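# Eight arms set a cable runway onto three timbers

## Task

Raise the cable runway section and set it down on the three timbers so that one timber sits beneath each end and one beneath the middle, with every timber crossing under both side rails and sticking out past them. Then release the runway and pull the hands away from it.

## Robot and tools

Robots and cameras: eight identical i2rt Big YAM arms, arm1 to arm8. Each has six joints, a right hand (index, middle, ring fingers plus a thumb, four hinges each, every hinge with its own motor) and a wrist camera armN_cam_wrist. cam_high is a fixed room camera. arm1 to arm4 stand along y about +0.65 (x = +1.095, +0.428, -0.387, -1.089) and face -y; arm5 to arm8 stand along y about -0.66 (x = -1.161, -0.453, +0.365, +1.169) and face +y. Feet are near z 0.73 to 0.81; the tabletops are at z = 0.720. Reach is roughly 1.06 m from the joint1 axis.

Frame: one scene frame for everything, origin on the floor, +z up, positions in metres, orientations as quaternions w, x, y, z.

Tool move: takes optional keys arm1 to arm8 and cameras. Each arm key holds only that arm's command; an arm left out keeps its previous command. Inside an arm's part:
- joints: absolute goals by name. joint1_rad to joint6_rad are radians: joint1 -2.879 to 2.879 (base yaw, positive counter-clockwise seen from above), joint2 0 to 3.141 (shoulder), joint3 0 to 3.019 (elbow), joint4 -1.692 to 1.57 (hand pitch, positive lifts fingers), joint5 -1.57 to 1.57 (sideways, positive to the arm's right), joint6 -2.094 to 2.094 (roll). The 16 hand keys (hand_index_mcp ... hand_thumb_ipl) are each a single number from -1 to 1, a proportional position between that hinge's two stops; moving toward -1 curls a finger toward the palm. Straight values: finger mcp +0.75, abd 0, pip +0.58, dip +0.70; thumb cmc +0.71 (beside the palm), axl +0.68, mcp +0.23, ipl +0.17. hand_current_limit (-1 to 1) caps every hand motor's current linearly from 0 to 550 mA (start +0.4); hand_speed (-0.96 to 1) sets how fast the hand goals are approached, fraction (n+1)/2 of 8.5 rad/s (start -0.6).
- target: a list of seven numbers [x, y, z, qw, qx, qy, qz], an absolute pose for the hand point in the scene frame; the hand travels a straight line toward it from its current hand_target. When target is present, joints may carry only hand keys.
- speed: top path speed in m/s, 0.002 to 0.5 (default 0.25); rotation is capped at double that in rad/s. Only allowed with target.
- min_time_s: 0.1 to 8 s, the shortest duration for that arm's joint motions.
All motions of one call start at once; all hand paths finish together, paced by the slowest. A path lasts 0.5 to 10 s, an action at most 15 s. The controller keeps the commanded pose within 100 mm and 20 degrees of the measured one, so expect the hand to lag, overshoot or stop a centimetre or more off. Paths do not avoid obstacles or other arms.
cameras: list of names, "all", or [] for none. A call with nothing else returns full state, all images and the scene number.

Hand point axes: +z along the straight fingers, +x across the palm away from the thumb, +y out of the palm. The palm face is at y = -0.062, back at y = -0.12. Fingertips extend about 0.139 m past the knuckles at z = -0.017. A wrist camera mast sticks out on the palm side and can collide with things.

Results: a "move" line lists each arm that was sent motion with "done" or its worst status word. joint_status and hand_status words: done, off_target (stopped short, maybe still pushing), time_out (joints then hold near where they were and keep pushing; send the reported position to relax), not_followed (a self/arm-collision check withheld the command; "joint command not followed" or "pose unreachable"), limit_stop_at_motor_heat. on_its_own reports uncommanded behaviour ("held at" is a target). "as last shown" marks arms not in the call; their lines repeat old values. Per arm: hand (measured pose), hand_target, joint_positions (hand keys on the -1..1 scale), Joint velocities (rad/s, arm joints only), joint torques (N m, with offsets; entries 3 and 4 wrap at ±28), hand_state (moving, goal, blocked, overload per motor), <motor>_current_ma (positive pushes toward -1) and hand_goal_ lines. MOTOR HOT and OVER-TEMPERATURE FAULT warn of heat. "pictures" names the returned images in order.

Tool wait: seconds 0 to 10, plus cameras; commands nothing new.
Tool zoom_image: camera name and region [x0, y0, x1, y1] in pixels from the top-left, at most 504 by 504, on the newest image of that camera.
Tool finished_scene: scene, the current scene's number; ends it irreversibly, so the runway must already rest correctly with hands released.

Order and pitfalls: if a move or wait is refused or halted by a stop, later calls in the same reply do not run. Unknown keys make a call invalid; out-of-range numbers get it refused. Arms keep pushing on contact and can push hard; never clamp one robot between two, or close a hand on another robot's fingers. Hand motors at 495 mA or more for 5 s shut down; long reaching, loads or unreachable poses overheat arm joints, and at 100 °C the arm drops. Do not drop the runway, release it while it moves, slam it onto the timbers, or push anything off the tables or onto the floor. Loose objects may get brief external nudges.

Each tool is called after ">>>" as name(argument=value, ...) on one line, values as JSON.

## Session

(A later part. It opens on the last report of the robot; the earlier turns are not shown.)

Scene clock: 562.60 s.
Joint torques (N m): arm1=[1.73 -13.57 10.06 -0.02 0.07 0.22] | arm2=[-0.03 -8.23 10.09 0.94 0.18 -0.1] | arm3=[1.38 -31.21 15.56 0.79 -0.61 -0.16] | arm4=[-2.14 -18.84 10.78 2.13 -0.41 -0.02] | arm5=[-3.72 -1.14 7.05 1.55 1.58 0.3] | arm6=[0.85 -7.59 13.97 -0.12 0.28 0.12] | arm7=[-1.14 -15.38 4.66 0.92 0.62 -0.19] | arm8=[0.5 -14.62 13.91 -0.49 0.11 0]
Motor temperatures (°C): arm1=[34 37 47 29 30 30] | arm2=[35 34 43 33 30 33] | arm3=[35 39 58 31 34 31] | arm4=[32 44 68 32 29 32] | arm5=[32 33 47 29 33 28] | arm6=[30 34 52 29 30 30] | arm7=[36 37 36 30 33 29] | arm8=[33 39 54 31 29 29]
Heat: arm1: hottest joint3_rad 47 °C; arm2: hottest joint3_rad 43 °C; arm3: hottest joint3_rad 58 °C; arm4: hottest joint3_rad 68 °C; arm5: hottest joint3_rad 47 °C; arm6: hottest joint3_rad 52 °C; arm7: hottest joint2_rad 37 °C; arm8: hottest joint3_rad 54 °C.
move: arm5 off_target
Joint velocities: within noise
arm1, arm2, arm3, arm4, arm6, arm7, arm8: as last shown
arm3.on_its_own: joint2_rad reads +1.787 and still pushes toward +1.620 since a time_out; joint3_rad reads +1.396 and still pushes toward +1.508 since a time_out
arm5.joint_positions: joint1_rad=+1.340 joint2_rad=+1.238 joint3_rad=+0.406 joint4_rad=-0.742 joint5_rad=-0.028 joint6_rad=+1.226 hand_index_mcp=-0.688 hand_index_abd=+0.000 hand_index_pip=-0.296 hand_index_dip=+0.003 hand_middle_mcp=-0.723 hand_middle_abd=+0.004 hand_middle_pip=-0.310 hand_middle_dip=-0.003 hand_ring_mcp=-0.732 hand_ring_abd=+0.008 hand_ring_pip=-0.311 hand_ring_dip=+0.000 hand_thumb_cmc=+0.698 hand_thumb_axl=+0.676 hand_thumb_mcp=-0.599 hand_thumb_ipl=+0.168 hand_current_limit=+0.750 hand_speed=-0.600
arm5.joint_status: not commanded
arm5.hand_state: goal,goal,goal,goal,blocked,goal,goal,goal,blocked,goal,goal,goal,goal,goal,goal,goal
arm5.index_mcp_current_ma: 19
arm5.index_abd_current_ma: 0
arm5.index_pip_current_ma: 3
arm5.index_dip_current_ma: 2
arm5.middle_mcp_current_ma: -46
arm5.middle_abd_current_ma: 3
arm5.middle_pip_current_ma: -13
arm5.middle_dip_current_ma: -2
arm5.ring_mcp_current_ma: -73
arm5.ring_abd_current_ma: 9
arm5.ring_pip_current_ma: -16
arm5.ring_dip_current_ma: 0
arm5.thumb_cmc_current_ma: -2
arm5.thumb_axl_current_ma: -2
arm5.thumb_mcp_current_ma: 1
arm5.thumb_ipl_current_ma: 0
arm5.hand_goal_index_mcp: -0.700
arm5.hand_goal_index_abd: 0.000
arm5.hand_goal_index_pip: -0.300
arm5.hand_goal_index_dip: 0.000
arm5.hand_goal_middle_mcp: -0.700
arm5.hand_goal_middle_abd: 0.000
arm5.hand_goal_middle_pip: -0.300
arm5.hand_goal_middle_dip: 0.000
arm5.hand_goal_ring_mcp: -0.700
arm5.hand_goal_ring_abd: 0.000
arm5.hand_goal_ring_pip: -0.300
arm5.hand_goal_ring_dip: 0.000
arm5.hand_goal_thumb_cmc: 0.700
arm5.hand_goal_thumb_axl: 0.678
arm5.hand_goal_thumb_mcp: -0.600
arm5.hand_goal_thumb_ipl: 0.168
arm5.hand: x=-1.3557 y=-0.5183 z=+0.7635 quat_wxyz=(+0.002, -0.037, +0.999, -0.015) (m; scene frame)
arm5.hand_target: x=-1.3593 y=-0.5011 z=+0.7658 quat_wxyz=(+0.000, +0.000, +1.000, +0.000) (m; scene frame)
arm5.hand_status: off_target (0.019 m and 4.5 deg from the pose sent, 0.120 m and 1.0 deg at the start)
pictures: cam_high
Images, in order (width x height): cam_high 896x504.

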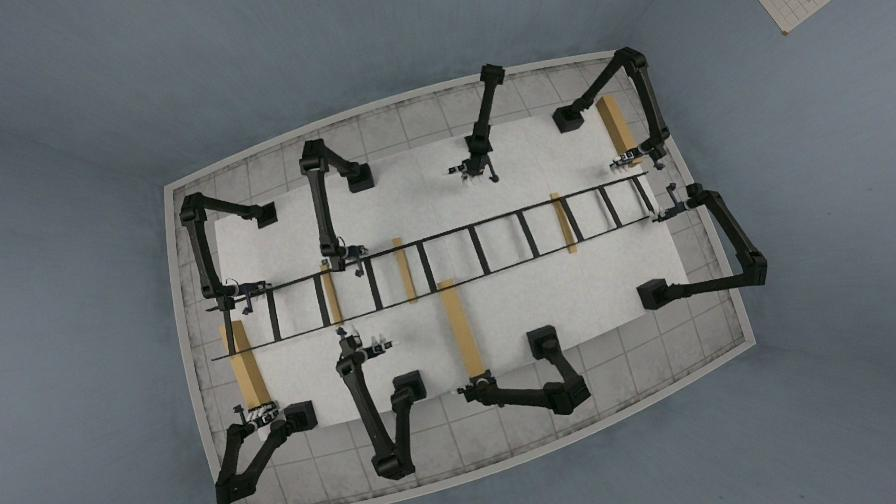

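>>> move(arm5={"target": [-1.36, -0.40, 0.765, 0, 0, 1, 0], "speed": 0.08}, cameras=["cam_high", "arm4_cam_wrist"])

>>> zoom_image(camera="cam_high", region=[170, 250, 422, 502])

Scene clock: 565.17 s.
Joint torques (N m): arm1=[1.61 -13.63 10.07 -0.05 0.05 0.22] | arm2=[-0.09 -7.88 10.15 0.95 0.21 -0.1] | arm3=[1.32 -31.15 15.5 0.77 -0.6 -0.17] | arm4=[-2.14 -18.78 10.8 2.13 -0.42 -0.02] | arm5=[-3.14 -2.14 8.28 1.8 1.43 0.43] | arm6=[0.91 -7.59 13.96 -0.13 0.28 0.11] | arm7=[-1.03 -15.44 4.68 0.9 0.62 -0.19] | arm8=[0.09 -14.92 13.98 -0.02 0.16 -0.01]
Motor temperatures (°C): arm1=[34 37 47 29 30 30] | arm2=[35 34 43 33 30 33] | arm3=[35 39 58 31 34 31] | arm4=[32 44 67 32 29 32] | arm5=[32 33 47 29 33 28] | arm6=[30 34 52 29 30 30] | arm7=[36 37 36 30 33 29] | arm8=[33 39 54 31 29 29]
Heat: arm1: hottest joint3_rad 47 °C; arm2: hottest joint3_rad 43 °C; arm3: hottest joint3_rad 58 °C; arm4: hottest joint3_rad 67 °C; arm5: hottest joint3_rad 47 °C; arm6: hottest joint3_rad 52 °C; arm7: hottest joint2_rad 37 °C; arm8: hottest joint3_rad 54 °C.
move: arm5 off_target
Joint velocities: within noise
arm1, arm2, arm3, arm4, arm6, arm7, arm8: as last shown
arm3.on_its_own: joint2_rad reads +1.787 and still pushes toward +1.620 since a time_out; joint3_rad reads +1.396 and still pushes toward +1.508 since a time_out
arm5.joint_positions: joint1_rad=+0.994 joint2_rad=+1.357 joint3_rad=+0.512 joint4_rad=-0.742 joint5_rad=-0.030 joint6_rad=+0.874 hand_index_mcp=-0.688 hand_index_abd=+0.000 hand_index_pip=-0.296 hand_index_dip=+0.003 hand_middle_mcp=-0.726 hand_middle_abd=+0.003 hand_middle_pip=-0.311 hand_middle_dip=-0.003 hand_ring_mcp=-0.735 hand_ring_abd=+0.007 hand_ring_pip=-0.311 hand_ring_dip=+0.005 hand_thumb_cmc=+0.698 hand_thumb_axl=+0.676 hand_thumb_mcp=-0.599 hand_thumb_ipl=+0.168 hand_current_limit=+0.750 hand_speed=-0.600
arm5.joint_status: not commanded
arm5.hand_state: goal,goal,goal,goal,blocked,goal,goal,goal,blocked,goal,goal,goal,goal,goal,goal,goal
arm5.index_mcp_current_ma: 19
arm5.index_abd_current_ma: 0
arm5.index_pip_current_ma: 3
arm5.index_dip_current_ma: 2
arm5.middle_mcp_current_ma: -57
arm5.middle_abd_current_ma: 2
arm5.middle_pip_current_ma: -16
arm5.middle_dip_current_ma: -2
arm5.ring_mcp_current_ma: -82
arm5.ring_abd_current_ma: 7
arm5.ring_pip_current_ma: -17
arm5.ring_dip_current_ma: 6
arm5.thumb_cmc_current_ma: -2
arm5.thumb_axl_current_ma: -2
arm5.thumb_mcp_current_ma: 1
arm5.thumb_ipl_current_ma: 0
arm5.hand_goal_index_mcp: -0.700
arm5.hand_goal_index_abd: 0.000
arm5.hand_goal_index_pip: -0.300
arm5.hand_goal_index_dip: 0.000
arm5.hand_goal_middle_mcp: -0.700
arm5.hand_goal_middle_abd: 0.000
arm5.hand_goal_middle_pip: -0.300
arm5.hand_goal_middle_dip: 0.000
arm5.hand_goal_ring_mcp: -0.700
arm5.hand_goal_ring_abd: 0.000
arm5.hand_goal_ring_pip: -0.300
arm5.hand_goal_ring_dip: 0.000
arm5.hand_goal_thumb_cmc: 0.700
arm5.hand_goal_thumb_axl: 0.678
arm5.hand_goal_thumb_mcp: -0.600
arm5.hand_goal_thumb_ipl: 0.168
arm5.hand: x=-1.3568 y=-0.4276 z=+0.7638 quat_wxyz=(+0.002, -0.039, +0.999, -0.018) (m; scene frame)
arm5.hand_target: x=-1.3589 y=-0.4018 z=+0.7664 quat_wxyz=(+0.000, +0.000, +1.000, +0.000) (m; scene frame)
arm5.hand_status: off_target (0.028 m and 5.0 deg from the pose sent, 0.118 m and 4.5 deg at the start)
pictures: arm4_cam_wrist, cam_high
Images, in order (width x height): arm4_cam_wrist 896x504, cam_high 896x504.

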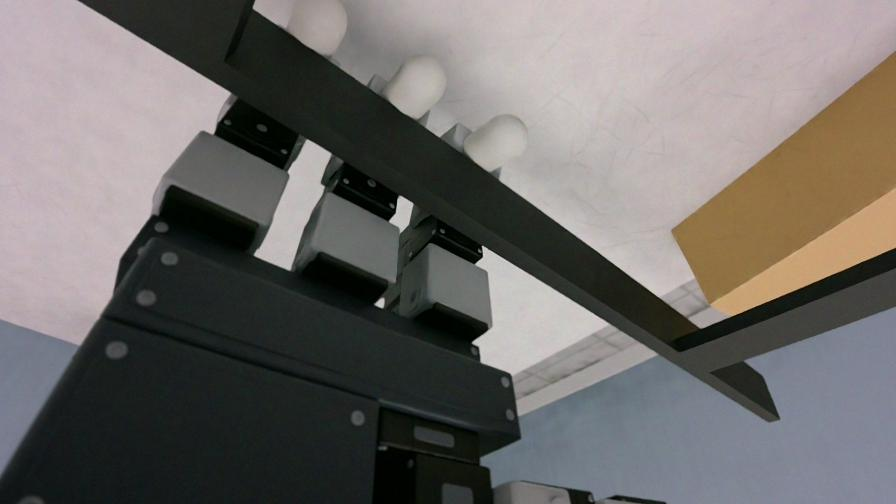

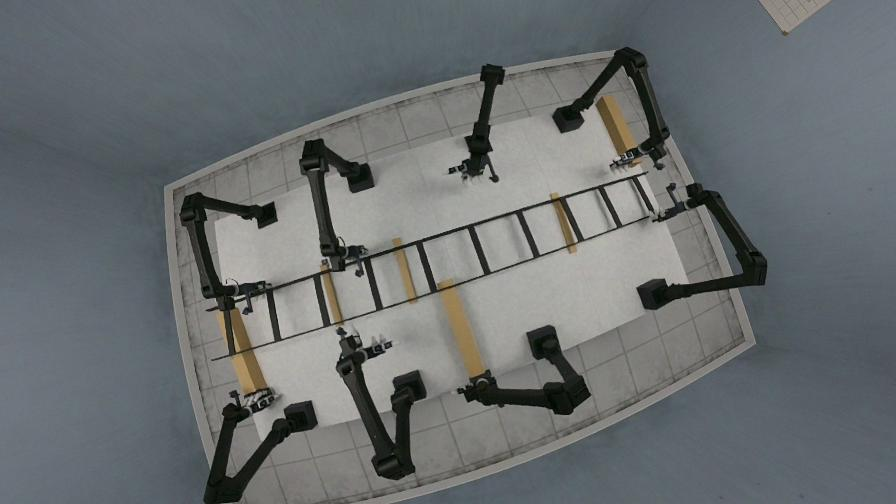

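Scaled by 2.000.

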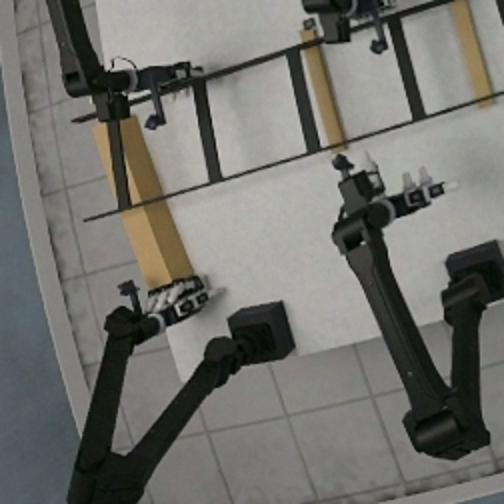

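>>> move(arm5={"target": [-1.355, -0.32, 0.765, 0, 0, 1, 0], "speed": 0.08}, cameras=["cam_high", "arm4_cam_wrist"])

>>> zoom_image(camera="cam_high", region=[170, 250, 422, 502])

Scene clock: 567.50 s.
Joint torques (N m): arm1=[1.79 -13.51 10.15 -0.09 0.04 0.21] | arm2=[-0.32 -8.47 10.24 0.87 0.16 -0.17] | arm3=[1.26 -31.15 15.51 0.79 -0.6 -0.16] | arm4=[-2.08 -18.84 10.8 2.13 -0.41 -0.02] | arm5=[-3.08 -3.66 8.98 1.58 1.38 0.51] | arm6=[0.85 -7.59 13.98 -0.12 0.28 0.11] | arm7=[-1.08 -15.38 4.68 0.96 0.62 -0.18] | arm8=[0.21 -15.38 14.04 -0.29 0.16 0.06]
Motor temperatures (°C): arm1=[34 37 47 29 30 30] | arm2=[35 34 43 33 30 33] | arm3=[35 39 58 31 34 31] | arm4=[32 44 67 32 29 32] | arm5=[32 33 47 29 34 28] | arm6=[30 34 52 29 30 30] | arm7=[36 37 36 30 33 29] | arm8=[33 39 54 31 29 29]
Heat: arm1: hottest joint3_rad 47 °C; arm2: hottest joint3_rad 43 °C; arm3: hottest joint3_rad 58 °C; arm4: hottest joint3_rad 67 °C; arm5: hottest joint3_rad 47 °C; arm6: hottest joint3_rad 52 °C; arm7: hottest joint2_rad 37 °C; arm8: hottest joint3_rad 54 °C.
move: arm5 off_target
Joint velocities: within noise
arm1.joint_positions: joint1_rad=+0.212 joint2_rad=+1.633 joint3_rad=+1.289 joint4_rad=-1.254 joint5_rad=+0.002 joint6_rad=+0.237 hand_index_mcp=+0.752 hand_index_abd=-0.003 hand_index_pip=+0.573 hand_index_dip=-0.577 hand_middle_mcp=+0.751 hand_middle_abd=-0.003 hand_middle_pip=+0.574 hand_middle_dip=-0.577 hand_ring_mcp=+0.752 hand_ring_abd=-0.003 hand_ring_pip=+0.574 hand_ring_dip=-0.577 hand_thumb_cmc=+0.714 hand_thumb_axl=+0.677 hand_thumb_mcp=+0.222 hand_thumb_ipl=+0.168 hand_current_limit=+0.400 hand_speed=-0.600
arm1.joint_status: not commanded
arm1.hand_state: goal,goal,goal,goal,goal,goal,goal,goal,goal,goal,goal,goal,goal,goal,goal,goal
arm1.index_mcp_current_ma: -5
arm1.index_abd_current_ma: -6
arm1.index_pip_current_ma: -5
arm1.index_dip_current_ma: 7
arm1.middle_mcp_current_ma: -5
arm1.middle_abd_current_ma: -5
arm1.middle_pip_current_ma: -5
arm1.middle_dip_current_ma: 7
arm1.ring_mcp_current_ma: -5
arm1.ring_abd_current_ma: -5
arm1.ring_pip_current_ma: -4
arm1.ring_dip_current_ma: 6
arm1.thumb_cmc_current_ma: -1
arm1.thumb_axl_current_ma: -1
arm1.thumb_mcp_current_ma: -12
arm1.thumb_ipl_current_ma: -1
arm1.hand_goal_index_mcp: 0.754
arm1.hand_goal_index_abd: 0.000
arm1.hand_goal_index_pip: 0.576
arm1.hand_goal_index_dip: -0.580
arm1.hand_goal_middle_mcp: 0.754
arm1.hand_goal_middle_abd: 0.000
arm1.hand_goal_middle_pip: 0.576
arm1.hand_goal_middle_dip: -0.580
arm1.hand_goal_ring_mcp: 0.754
arm1.hand_goal_ring_abd: 0.000
arm1.hand_goal_ring_pip: 0.576
arm1.hand_goal_ring_dip: -0.580
arm1.hand_goal_thumb_cmc: 0.714
arm1.hand_goal_thumb_axl: 0.678
arm1.hand_goal_thumb_mcp: 0.226
arm1.hand_goal_thumb_ipl: 0.168
arm1.hand: x=+1.1831 y=+0.1107 z=+0.9349 quat_wxyz=(-0.014, +1.000, +0.002, -0.003) (m; scene frame)
arm1.hand_target: x=+1.1898 y=+0.1005 z=+0.9500 quat_wxyz=(+0.000, +1.000, +0.000, +0.000) (m; scene frame)
arm1.hand_status: not commanded
arm2.joint_positions: joint1_rad=-0.492 joint2_rad=+1.236 joint3_rad=+1.106 joint4_rad=-1.461 joint5_rad=+0.002 joint6_rad=-0.497 hand_index_mcp=+0.755 hand_index_abd=+0.001 hand_index_pip=+0.577 hand_index_dip=-0.596 hand_middle_mcp=+0.755 hand_middle_abd=+0.001 hand_middle_pip=+0.577 hand_middle_dip=-0.597 hand_ring_mcp=+0.755 hand_ring_abd=+0.001 hand_ring_pip=+0.577 hand_ring_dip=-0.596 hand_thumb_cmc=+0.715 hand_thumb_axl=+0.677 hand_thumb_mcp=+0.224 hand_thumb_ipl=+0.168 hand_current_limit=+0.750 hand_speed=-0.600
arm2.joint_status: not commanded
arm2.hand_state: goal,goal,goal,goal,goal,goal,goal,goal,goal,goal,goal,goal,goal,goal,goal,goal
arm2.index_mcp_current_ma: 0
arm2.index_abd_current_ma: 0
arm2.index_pip_current_ma: 0
arm2.index_dip_current_ma: 3
arm2.middle_mcp_current_ma: 0
arm2.middle_abd_current_ma: 0
arm2.middle_pip_current_ma: 0
arm2.middle_dip_current_ma: 3
arm2.ring_mcp_current_ma: 0
arm2.ring_abd_current_ma: 0
arm2.ring_pip_current_ma: 0
arm2.ring_dip_current_ma: 3
arm2.thumb_cmc_current_ma: 0
arm2.thumb_axl_current_ma: 0
arm2.thumb_mcp_current_ma: -3
arm2.thumb_ipl_current_ma: 0
arm2.hand_goal_index_mcp: 0.754
arm2.hand_goal_index_abd: 0.000
arm2.hand_goal_index_pip: 0.576
arm2.hand_goal_index_dip: -0.600
arm2.hand_goal_middle_mcp: 0.754
arm2.hand_goal_middle_abd: 0.000
arm2.hand_goal_middle_pip: 0.576
arm2.hand_goal_middle_dip: -0.600
arm2.hand_goal_ring_mcp: 0.754
arm2.hand_goal_ring_abd: 0.000
arm2.hand_goal_ring_pip: 0.576
arm2.hand_goal_ring_dip: -0.600
arm2.hand_goal_thumb_cmc: 0.714
arm2.hand_goal_thumb_axl: 0.678
arm2.hand_goal_thumb_mcp: 0.226
arm2.hand_goal_thumb_ipl: 0.168
arm2.hand: x=+0.2391 y=+0.2851 z=+0.9501 quat_wxyz=(-0.002, +1.000, -0.008, +0.003) (m; scene frame)
arm2.hand_target: x=+0.2401 y=+0.2800 z=+0.9501 quat_wxyz=(+0.000, +1.000, +0.000, +0.000) (m; scene frame)
arm2.hand_status: not commanded
arm3, arm4, arm6: as last shown
arm3.on_its_own: joint2_rad reads +1.787 and still pushes toward +1.620 since a time_out; joint3_rad reads +1.396 and still pushes toward +1.508 since a time_out
arm5.joint_positions: joint1_rad=+0.794 joint2_rad=+1.477 joint3_rad=+0.637 joint4_rad=-0.750 joint5_rad=-0.032 joint6_rad=+0.664 hand_index_mcp=-0.688 hand_index_abd=+0.000 hand_index_pip=-0.296 hand_index_dip=+0.003 hand_middle_mcp=-0.730 hand_middle_abd=+0.001 hand_middle_pip=-0.312 hand_middle_dip=-0.003 hand_ring_mcp=-0.735 hand_ring_abd=+0.000 hand_ring_pip=-0.314 hand_ring_dip=+0.008 hand_thumb_cmc=+0.698 hand_thumb_axl=+0.676 hand_thumb_mcp=-0.599 hand_thumb_ipl=+0.168 hand_current_limit=+0.750 hand_speed=-0.600
arm5.joint_status: not commanded
arm5.hand_state: goal,goal,goal,goal,blocked,goal,goal,goal,blocked,goal,goal,goal,goal,goal,goal,goal
arm5.index_mcp_current_ma: 19
arm5.index_abd_current_ma: 0
arm5.index_pip_current_ma: 3
arm5.index_dip_current_ma: 2
arm5.middle_mcp_current_ma: -67
arm5.middle_abd_current_ma: 0
arm5.middle_pip_current_ma: -19
arm5.middle_dip_current_ma: -2
arm5.ring_mcp_current_ma: -83
arm5.ring_abd_current_ma: 0
arm5.ring_pip_current_ma: -21
arm5.ring_dip_current_ma: 10
arm5.thumb_cmc_current_ma: -2
arm5.thumb_axl_current_ma: -2
arm5.thumb_mcp_current_ma: 1
arm5.thumb_ipl_current_ma: 0
arm5.hand_goal_index_mcp: -0.700
arm5.hand_goal_index_abd: 0.000
arm5.hand_goal_index_pip: -0.300
arm5.hand_goal_index_dip: 0.000
arm5.hand_goal_middle_mcp: -0.700
arm5.hand_goal_middle_abd: 0.000
arm5.hand_goal_middle_pip: -0.300
arm5.hand_goal_middle_dip: 0.000
arm5.hand_goal_ring_mcp: -0.700
arm5.hand_goal_ring_abd: 0.000
arm5.hand_goal_ring_pip: -0.300
arm5.hand_goal_ring_dip: 0.000
arm5.hand_goal_thumb_cmc: 0.700
arm5.hand_goal_thumb_axl: 0.678
arm5.hand_goal_thumb_mcp: -0.600
arm5.hand_goal_thumb_ipl: 0.168
arm5.hand: x=-1.3569 y=-0.3540 z=+0.7639 quat_wxyz=(-0.001, -0.044, +0.999, -0.019) (m; scene frame)
arm5.hand_target: x=-1.3537 y=-0.3224 z=+0.7665 quat_wxyz=(+0.000, +0.000, +1.000, +0.000) (m; scene frame)
arm5.hand_status: off_target (0.034 m and 5.5 deg from the pose sent, 0.108 m and 5.0 deg at the start)
arm7.joint_positions: joint1_rad=+1.726 joint2_rad=+1.771 joint3_rad=+0.961 joint4_rad=-0.772 joint5_rad=-0.020 joint6_rad=-1.469 hand_index_mcp=-0.682 hand_index_abd=+0.000 hand_index_pip=-0.296 hand_index_dip=-0.003 hand_middle_mcp=-0.680 hand_middle_abd=+0.000 hand_middle_pip=-0.297 hand_middle_dip=-0.003 hand_ring_mcp=-0.684 hand_ring_abd=+0.000 hand_ring_pip=-0.297 hand_ring_dip=-0.003 hand_thumb_cmc=+0.713 hand_thumb_axl=+0.677 hand_thumb_mcp=+0.223 hand_thumb_ipl=+0.168 hand_current_limit=+0.750 hand_speed=-0.600
arm7.joint_status: not commanded
arm7.hand_state: goal,goal,goal,goal,goal,goal,goal,goal,goal,goal,goal,goal,goal,goal,goal,goal
arm7.index_mcp_current_ma: 59
arm7.index_abd_current_ma: 0
arm7.index_pip_current_ma: 8
arm7.index_dip_current_ma: -6
arm7.middle_mcp_current_ma: 65
arm7.middle_abd_current_ma: 0
arm7.middle_pip_current_ma: 7
arm7.middle_dip_current_ma: -6
arm7.ring_mcp_current_ma: 49
arm7.ring_abd_current_ma: 1
arm7.ring_pip_current_ma: 7
arm7.ring_dip_current_ma: -5
arm7.thumb_cmc_current_ma: -2
arm7.thumb_axl_current_ma: -1
arm7.thumb_mcp_current_ma: -10
arm7.thumb_ipl_current_ma: -1
arm7.hand_goal_index_mcp: -0.700
arm7.hand_goal_index_abd: 0.000
arm7.hand_goal_index_pip: -0.300
arm7.hand_goal_index_dip: 0.000
arm7.hand_goal_middle_mcp: -0.700
arm7.hand_goal_middle_abd: 0.000
arm7.hand_goal_middle_pip: -0.300
arm7.hand_goal_middle_dip: 0.000
arm7.hand_goal_ring_mcp: -0.700
arm7.hand_goal_ring_abd: 0.000
arm7.hand_goal_ring_pip: -0.300
arm7.hand_goal_ring_dip: 0.000
arm7.hand_goal_thumb_cmc: 0.714
arm7.hand_goal_thumb_axl: 0.678
arm7.hand_goal_thumb_mcp: 0.226
arm7.hand_goal_thumb_ipl: 0.168
arm7.hand: x=-0.0768 y=-0.7870 z=+0.7638 quat_wxyz=(-0.010, -1.000, -0.009, -0.007) (m; scene frame)
arm7.hand_target: x=-0.0797 y=-0.7655 z=+0.7649 quat_wxyz=(+0.000, -1.000, +0.000, +0.000) (m; scene frame)
arm7.hand_status: not commanded
arm8.joint_positions: joint1_rad=-0.393 joint2_rad=+1.717 joint3_rad=+1.354 joint4_rad=-1.259 joint5_rad=+0.012 joint6_rad=-0.348 hand_index_mcp=+0.749 hand_index_abd=+0.003 hand_index_pip=+0.573 hand_index_dip=-0.582 hand_middle_mcp=+0.749 hand_middle_abd=+0.003 hand_middle_pip=+0.573 hand_middle_dip=-0.577 hand_ring_mcp=+0.752 hand_ring_abd=+0.002 hand_ring_pip=+0.574 hand_ring_dip=-0.577 hand_thumb_cmc=+0.715 hand_thumb_axl=+0.677 hand_thumb_mcp=+0.223 hand_thumb_ipl=+0.168 hand_current_limit=+0.400 hand_speed=-0.600
arm8.joint_status: not commanded
arm8.hand_state: goal,goal,goal,goal,goal,goal,goal,goal,goal,goal,goal,goal,goal,goal,goal,goal
arm8.index_mcp_current_ma: -4
arm8.index_abd_current_ma: 1
arm8.index_pip_current_ma: -2
arm8.index_dip_current_ma: -1
arm8.middle_mcp_current_ma: -4
arm8.middle_abd_current_ma: 2
arm8.middle_pip_current_ma: -2
arm8.middle_dip_current_ma: 2
arm8.ring_mcp_current_ma: -1
arm8.ring_abd_current_ma: 1
arm8.ring_pip_current_ma: -1
arm8.ring_dip_current_ma: 2
arm8.thumb_cmc_current_ma: 0
arm8.thumb_axl_current_ma: 0
arm8.thumb_mcp_current_ma: -2
arm8.thumb_ipl_current_ma: 0
arm8.hand_goal_index_mcp: 0.754
arm8.hand_goal_index_abd: 0.000
arm8.hand_goal_index_pip: 0.576
arm8.hand_goal_index_dip: -0.580
arm8.hand_goal_middle_mcp: 0.754
arm8.hand_goal_middle_abd: 0.000
arm8.hand_goal_middle_pip: 0.576
arm8.hand_goal_middle_dip: -0.580
arm8.hand_goal_ring_mcp: 0.754
arm8.hand_goal_ring_abd: 0.000
arm8.hand_goal_ring_pip: 0.576
arm8.hand_goal_ring_dip: -0.580
arm8.hand_goal_thumb_cmc: 0.714
arm8.hand_goal_thumb_axl: 0.678
arm8.hand_goal_thumb_mcp: 0.226
arm8.hand_goal_thumb_ipl: 0.168
arm8.hand: x=+1.3619 y=-0.1148 z=+0.9234 quat_wxyz=(-0.009, -0.001, +1.000, -0.022) (m; scene frame)
arm8.hand_target: x=+1.3721 y=-0.1012 z=+0.9501 quat_wxyz=(+0.000, +0.000, +1.000, +0.000) (m; scene frame)
arm8.hand_status: not commanded
pictures: arm4_cam_wrist, cam_high
Images, in order (width x height): arm4_cam_wrist 896x504, cam_high 896x504.

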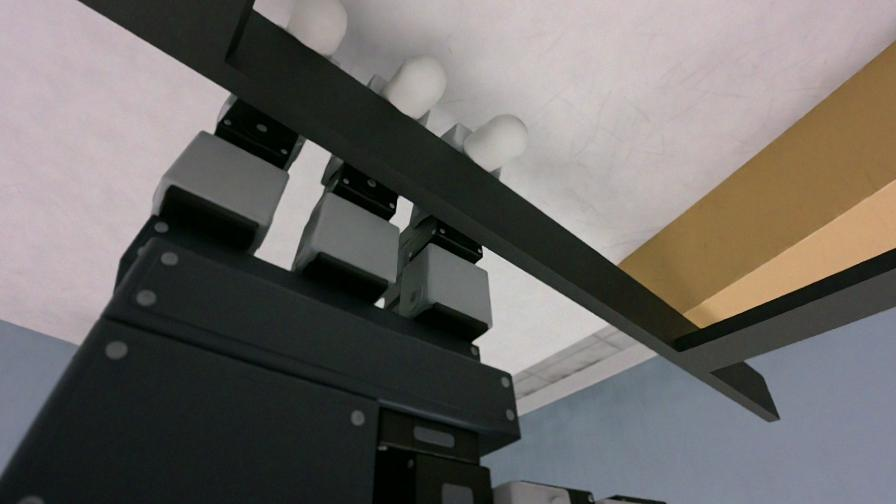

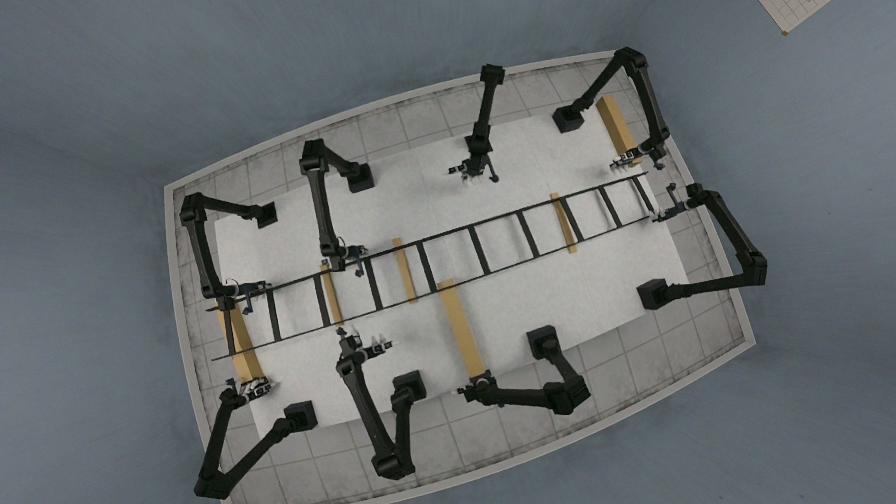

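Scaled by 2.000.

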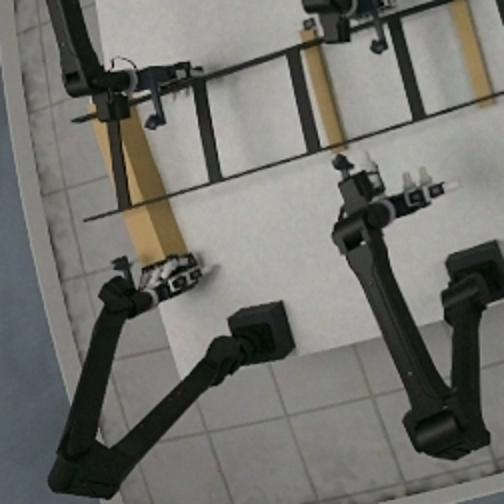

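>>> move(arm5={"target": [-1.355, -0.262, 0.765, 0, 0, 1, 0], "speed": 0.08}, cameras=["cam_high", "arm4_cam_wrist"])

>>> zoom_image(camera="cam_high", region=[170, 250, 422, 502])

Scene clock: 569.93 s.
Joint torques (N m): arm1=[1.73 -13.51 10.06 0.06 0.06 0.23] | arm2=[0.79 -8.59 10.29 1.1 0.15 -0.16] | arm3=[1.32 -31.33 15.57 0.75 -0.6 -0.16] | arm4=[-2.08 -18.78 10.81 2.13 -0.41 -0.02] | arm5=[-3.96 -4.95 9.58 1.81 1.39 0.53] | arm6=[0.73 -7.53 13.97 -0.1 0.29 0.11] | arm7=[-1.26 -15.44 4.67 0.92 0.62 -0.19] | arm8=[0.21 -16.21 14.16 -0.32 0.07 0.02]
Motor temperatures (°C): arm1=[34 37 47 29 30 30] | arm2=[35 34 43 33 30 33] | arm3=[35 40 59 31 34 31] | arm4=[32 44 66 32 29 32] | arm5=[32 32 48 29 34 28] | arm6=[30 34 52 29 30 30] | arm7=[36 37 36 30 33 29] | arm8=[33 39 54 31 29 29]
Heat: arm1: hottest joint3_rad 47 °C; arm2: hottest joint3_rad 43 °C; arm3: hottest joint3_rad 59 °C; arm4: hottest joint3_rad 66 °C; arm5: hottest joint3_rad 48 °C; arm6: hottest joint3_rad 52 °C; arm7: hottest joint2_rad 37 °C; arm8: hottest joint3_rad 54 °C.
move: arm5 off_target
Joint velocities: within noise
arm1, arm2, arm3, arm4, arm6, arm7, arm8: as last shown
arm3.on_its_own: joint2_rad reads +1.787 and still pushes toward +1.620 since a time_out; joint3_rad reads +1.396 and still pushes toward +1.508 since a time_out
arm5.joint_positions: joint1_rad=+0.693 joint2_rad=+1.573 joint3_rad=+0.757 joint4_rad=-0.783 joint5_rad=-0.034 joint6_rad=+0.561 hand_index_mcp=-0.688 hand_index_abd=+0.000 hand_index_pip=-0.296 hand_index_dip=+0.003 hand_middle_mcp=-0.731 hand_middle_abd=+0.001 hand_middle_pip=-0.313 hand_middle_dip=-0.003 hand_ring_mcp=-0.733 hand_ring_abd=-0.001 hand_ring_pip=-0.316 hand_ring_dip=+0.009 hand_thumb_cmc=+0.698 hand_thumb_axl=+0.676 hand_thumb_mcp=-0.599 hand_thumb_ipl=+0.168 hand_current_limit=+0.750 hand_speed=-0.600
arm5.joint_status: not commanded
arm5.hand_state: goal,goal,goal,goal,blocked,goal,goal,goal,blocked,goal,goal,goal,goal,goal,goal,goal
arm5.index_mcp_current_ma: 19
arm5.index_abd_current_ma: 0
arm5.index_pip_current_ma: 3
arm5.index_dip_current_ma: 2
arm5.middle_mcp_current_ma: -70
arm5.middle_abd_current_ma: 0
arm5.middle_pip_current_ma: -20
arm5.middle_dip_current_ma: -2
arm5.ring_mcp_current_ma: -77
arm5.ring_abd_current_ma: -1
arm5.ring_pip_current_ma: -27
arm5.ring_dip_current_ma: 13
arm5.thumb_cmc_current_ma: -2
arm5.thumb_axl_current_ma: -2
arm5.thumb_mcp_current_ma: 1
arm5.thumb_ipl_current_ma: 0
arm5.hand_goal_index_mcp: -0.700
arm5.hand_goal_index_abd: 0.000
arm5.hand_goal_index_pip: -0.300
arm5.hand_goal_index_dip: 0.000
arm5.hand_goal_middle_mcp: -0.700
arm5.hand_goal_middle_abd: 0.000
arm5.hand_goal_middle_pip: -0.300
arm5.hand_goal_middle_dip: 0.000
arm5.hand_goal_ring_mcp: -0.700
arm5.hand_goal_ring_abd: 0.000
arm5.hand_goal_ring_pip: -0.300
arm5.hand_goal_ring_dip: 0.000
arm5.hand_goal_thumb_cmc: 0.700
arm5.hand_goal_thumb_axl: 0.678
arm5.hand_goal_thumb_mcp: -0.600
arm5.hand_goal_thumb_ipl: 0.168
arm5.hand: x=-1.3591 y=-0.3014 z=+0.7645 quat_wxyz=(-0.001, -0.045, +0.999, -0.022) (m; scene frame)
arm5.hand_target: x=-1.3535 y=-0.2649 z=+0.7667 quat_wxyz=(+0.000, +0.000, +1.000, +0.000) (m; scene frame)
arm5.hand_status: off_target (0.040 m and 5.8 deg from the pose sent, 0.092 m and 5.5 deg at the start)
pictures: arm4_cam_wrist, cam_high
Images, in order (width x height): arm4_cam_wrist 896x504, cam_high 896x504.

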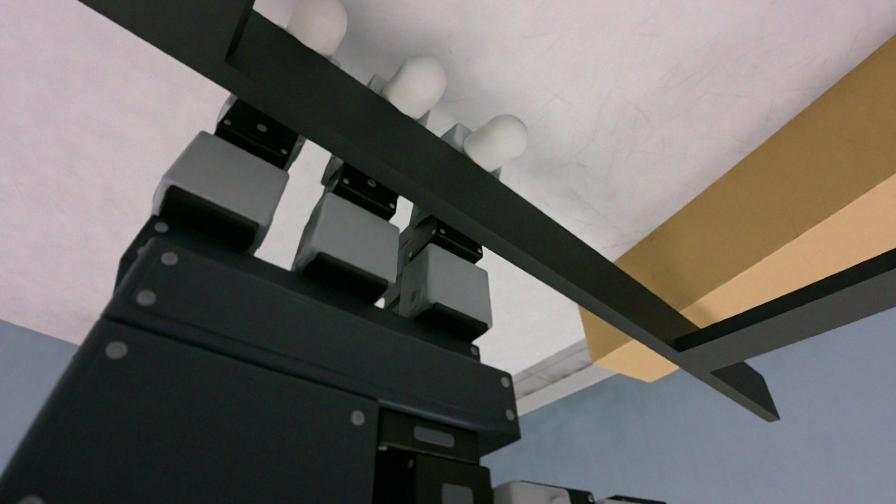

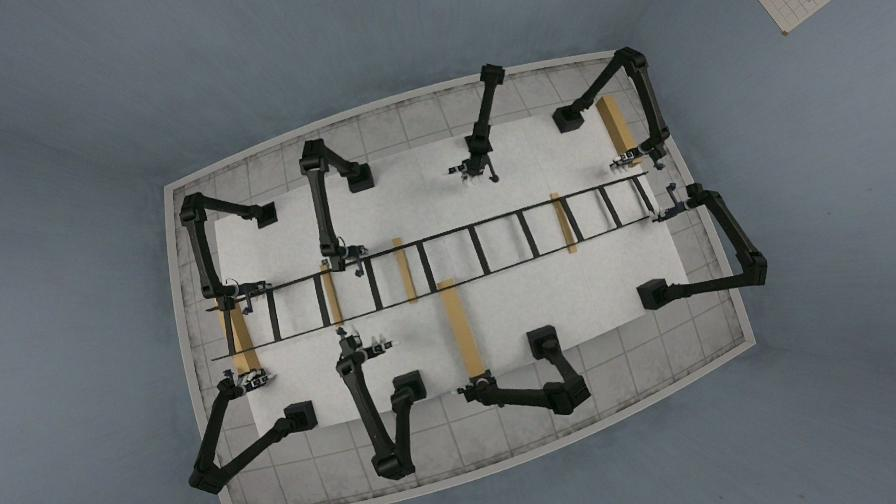

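Scaled by 2.000.

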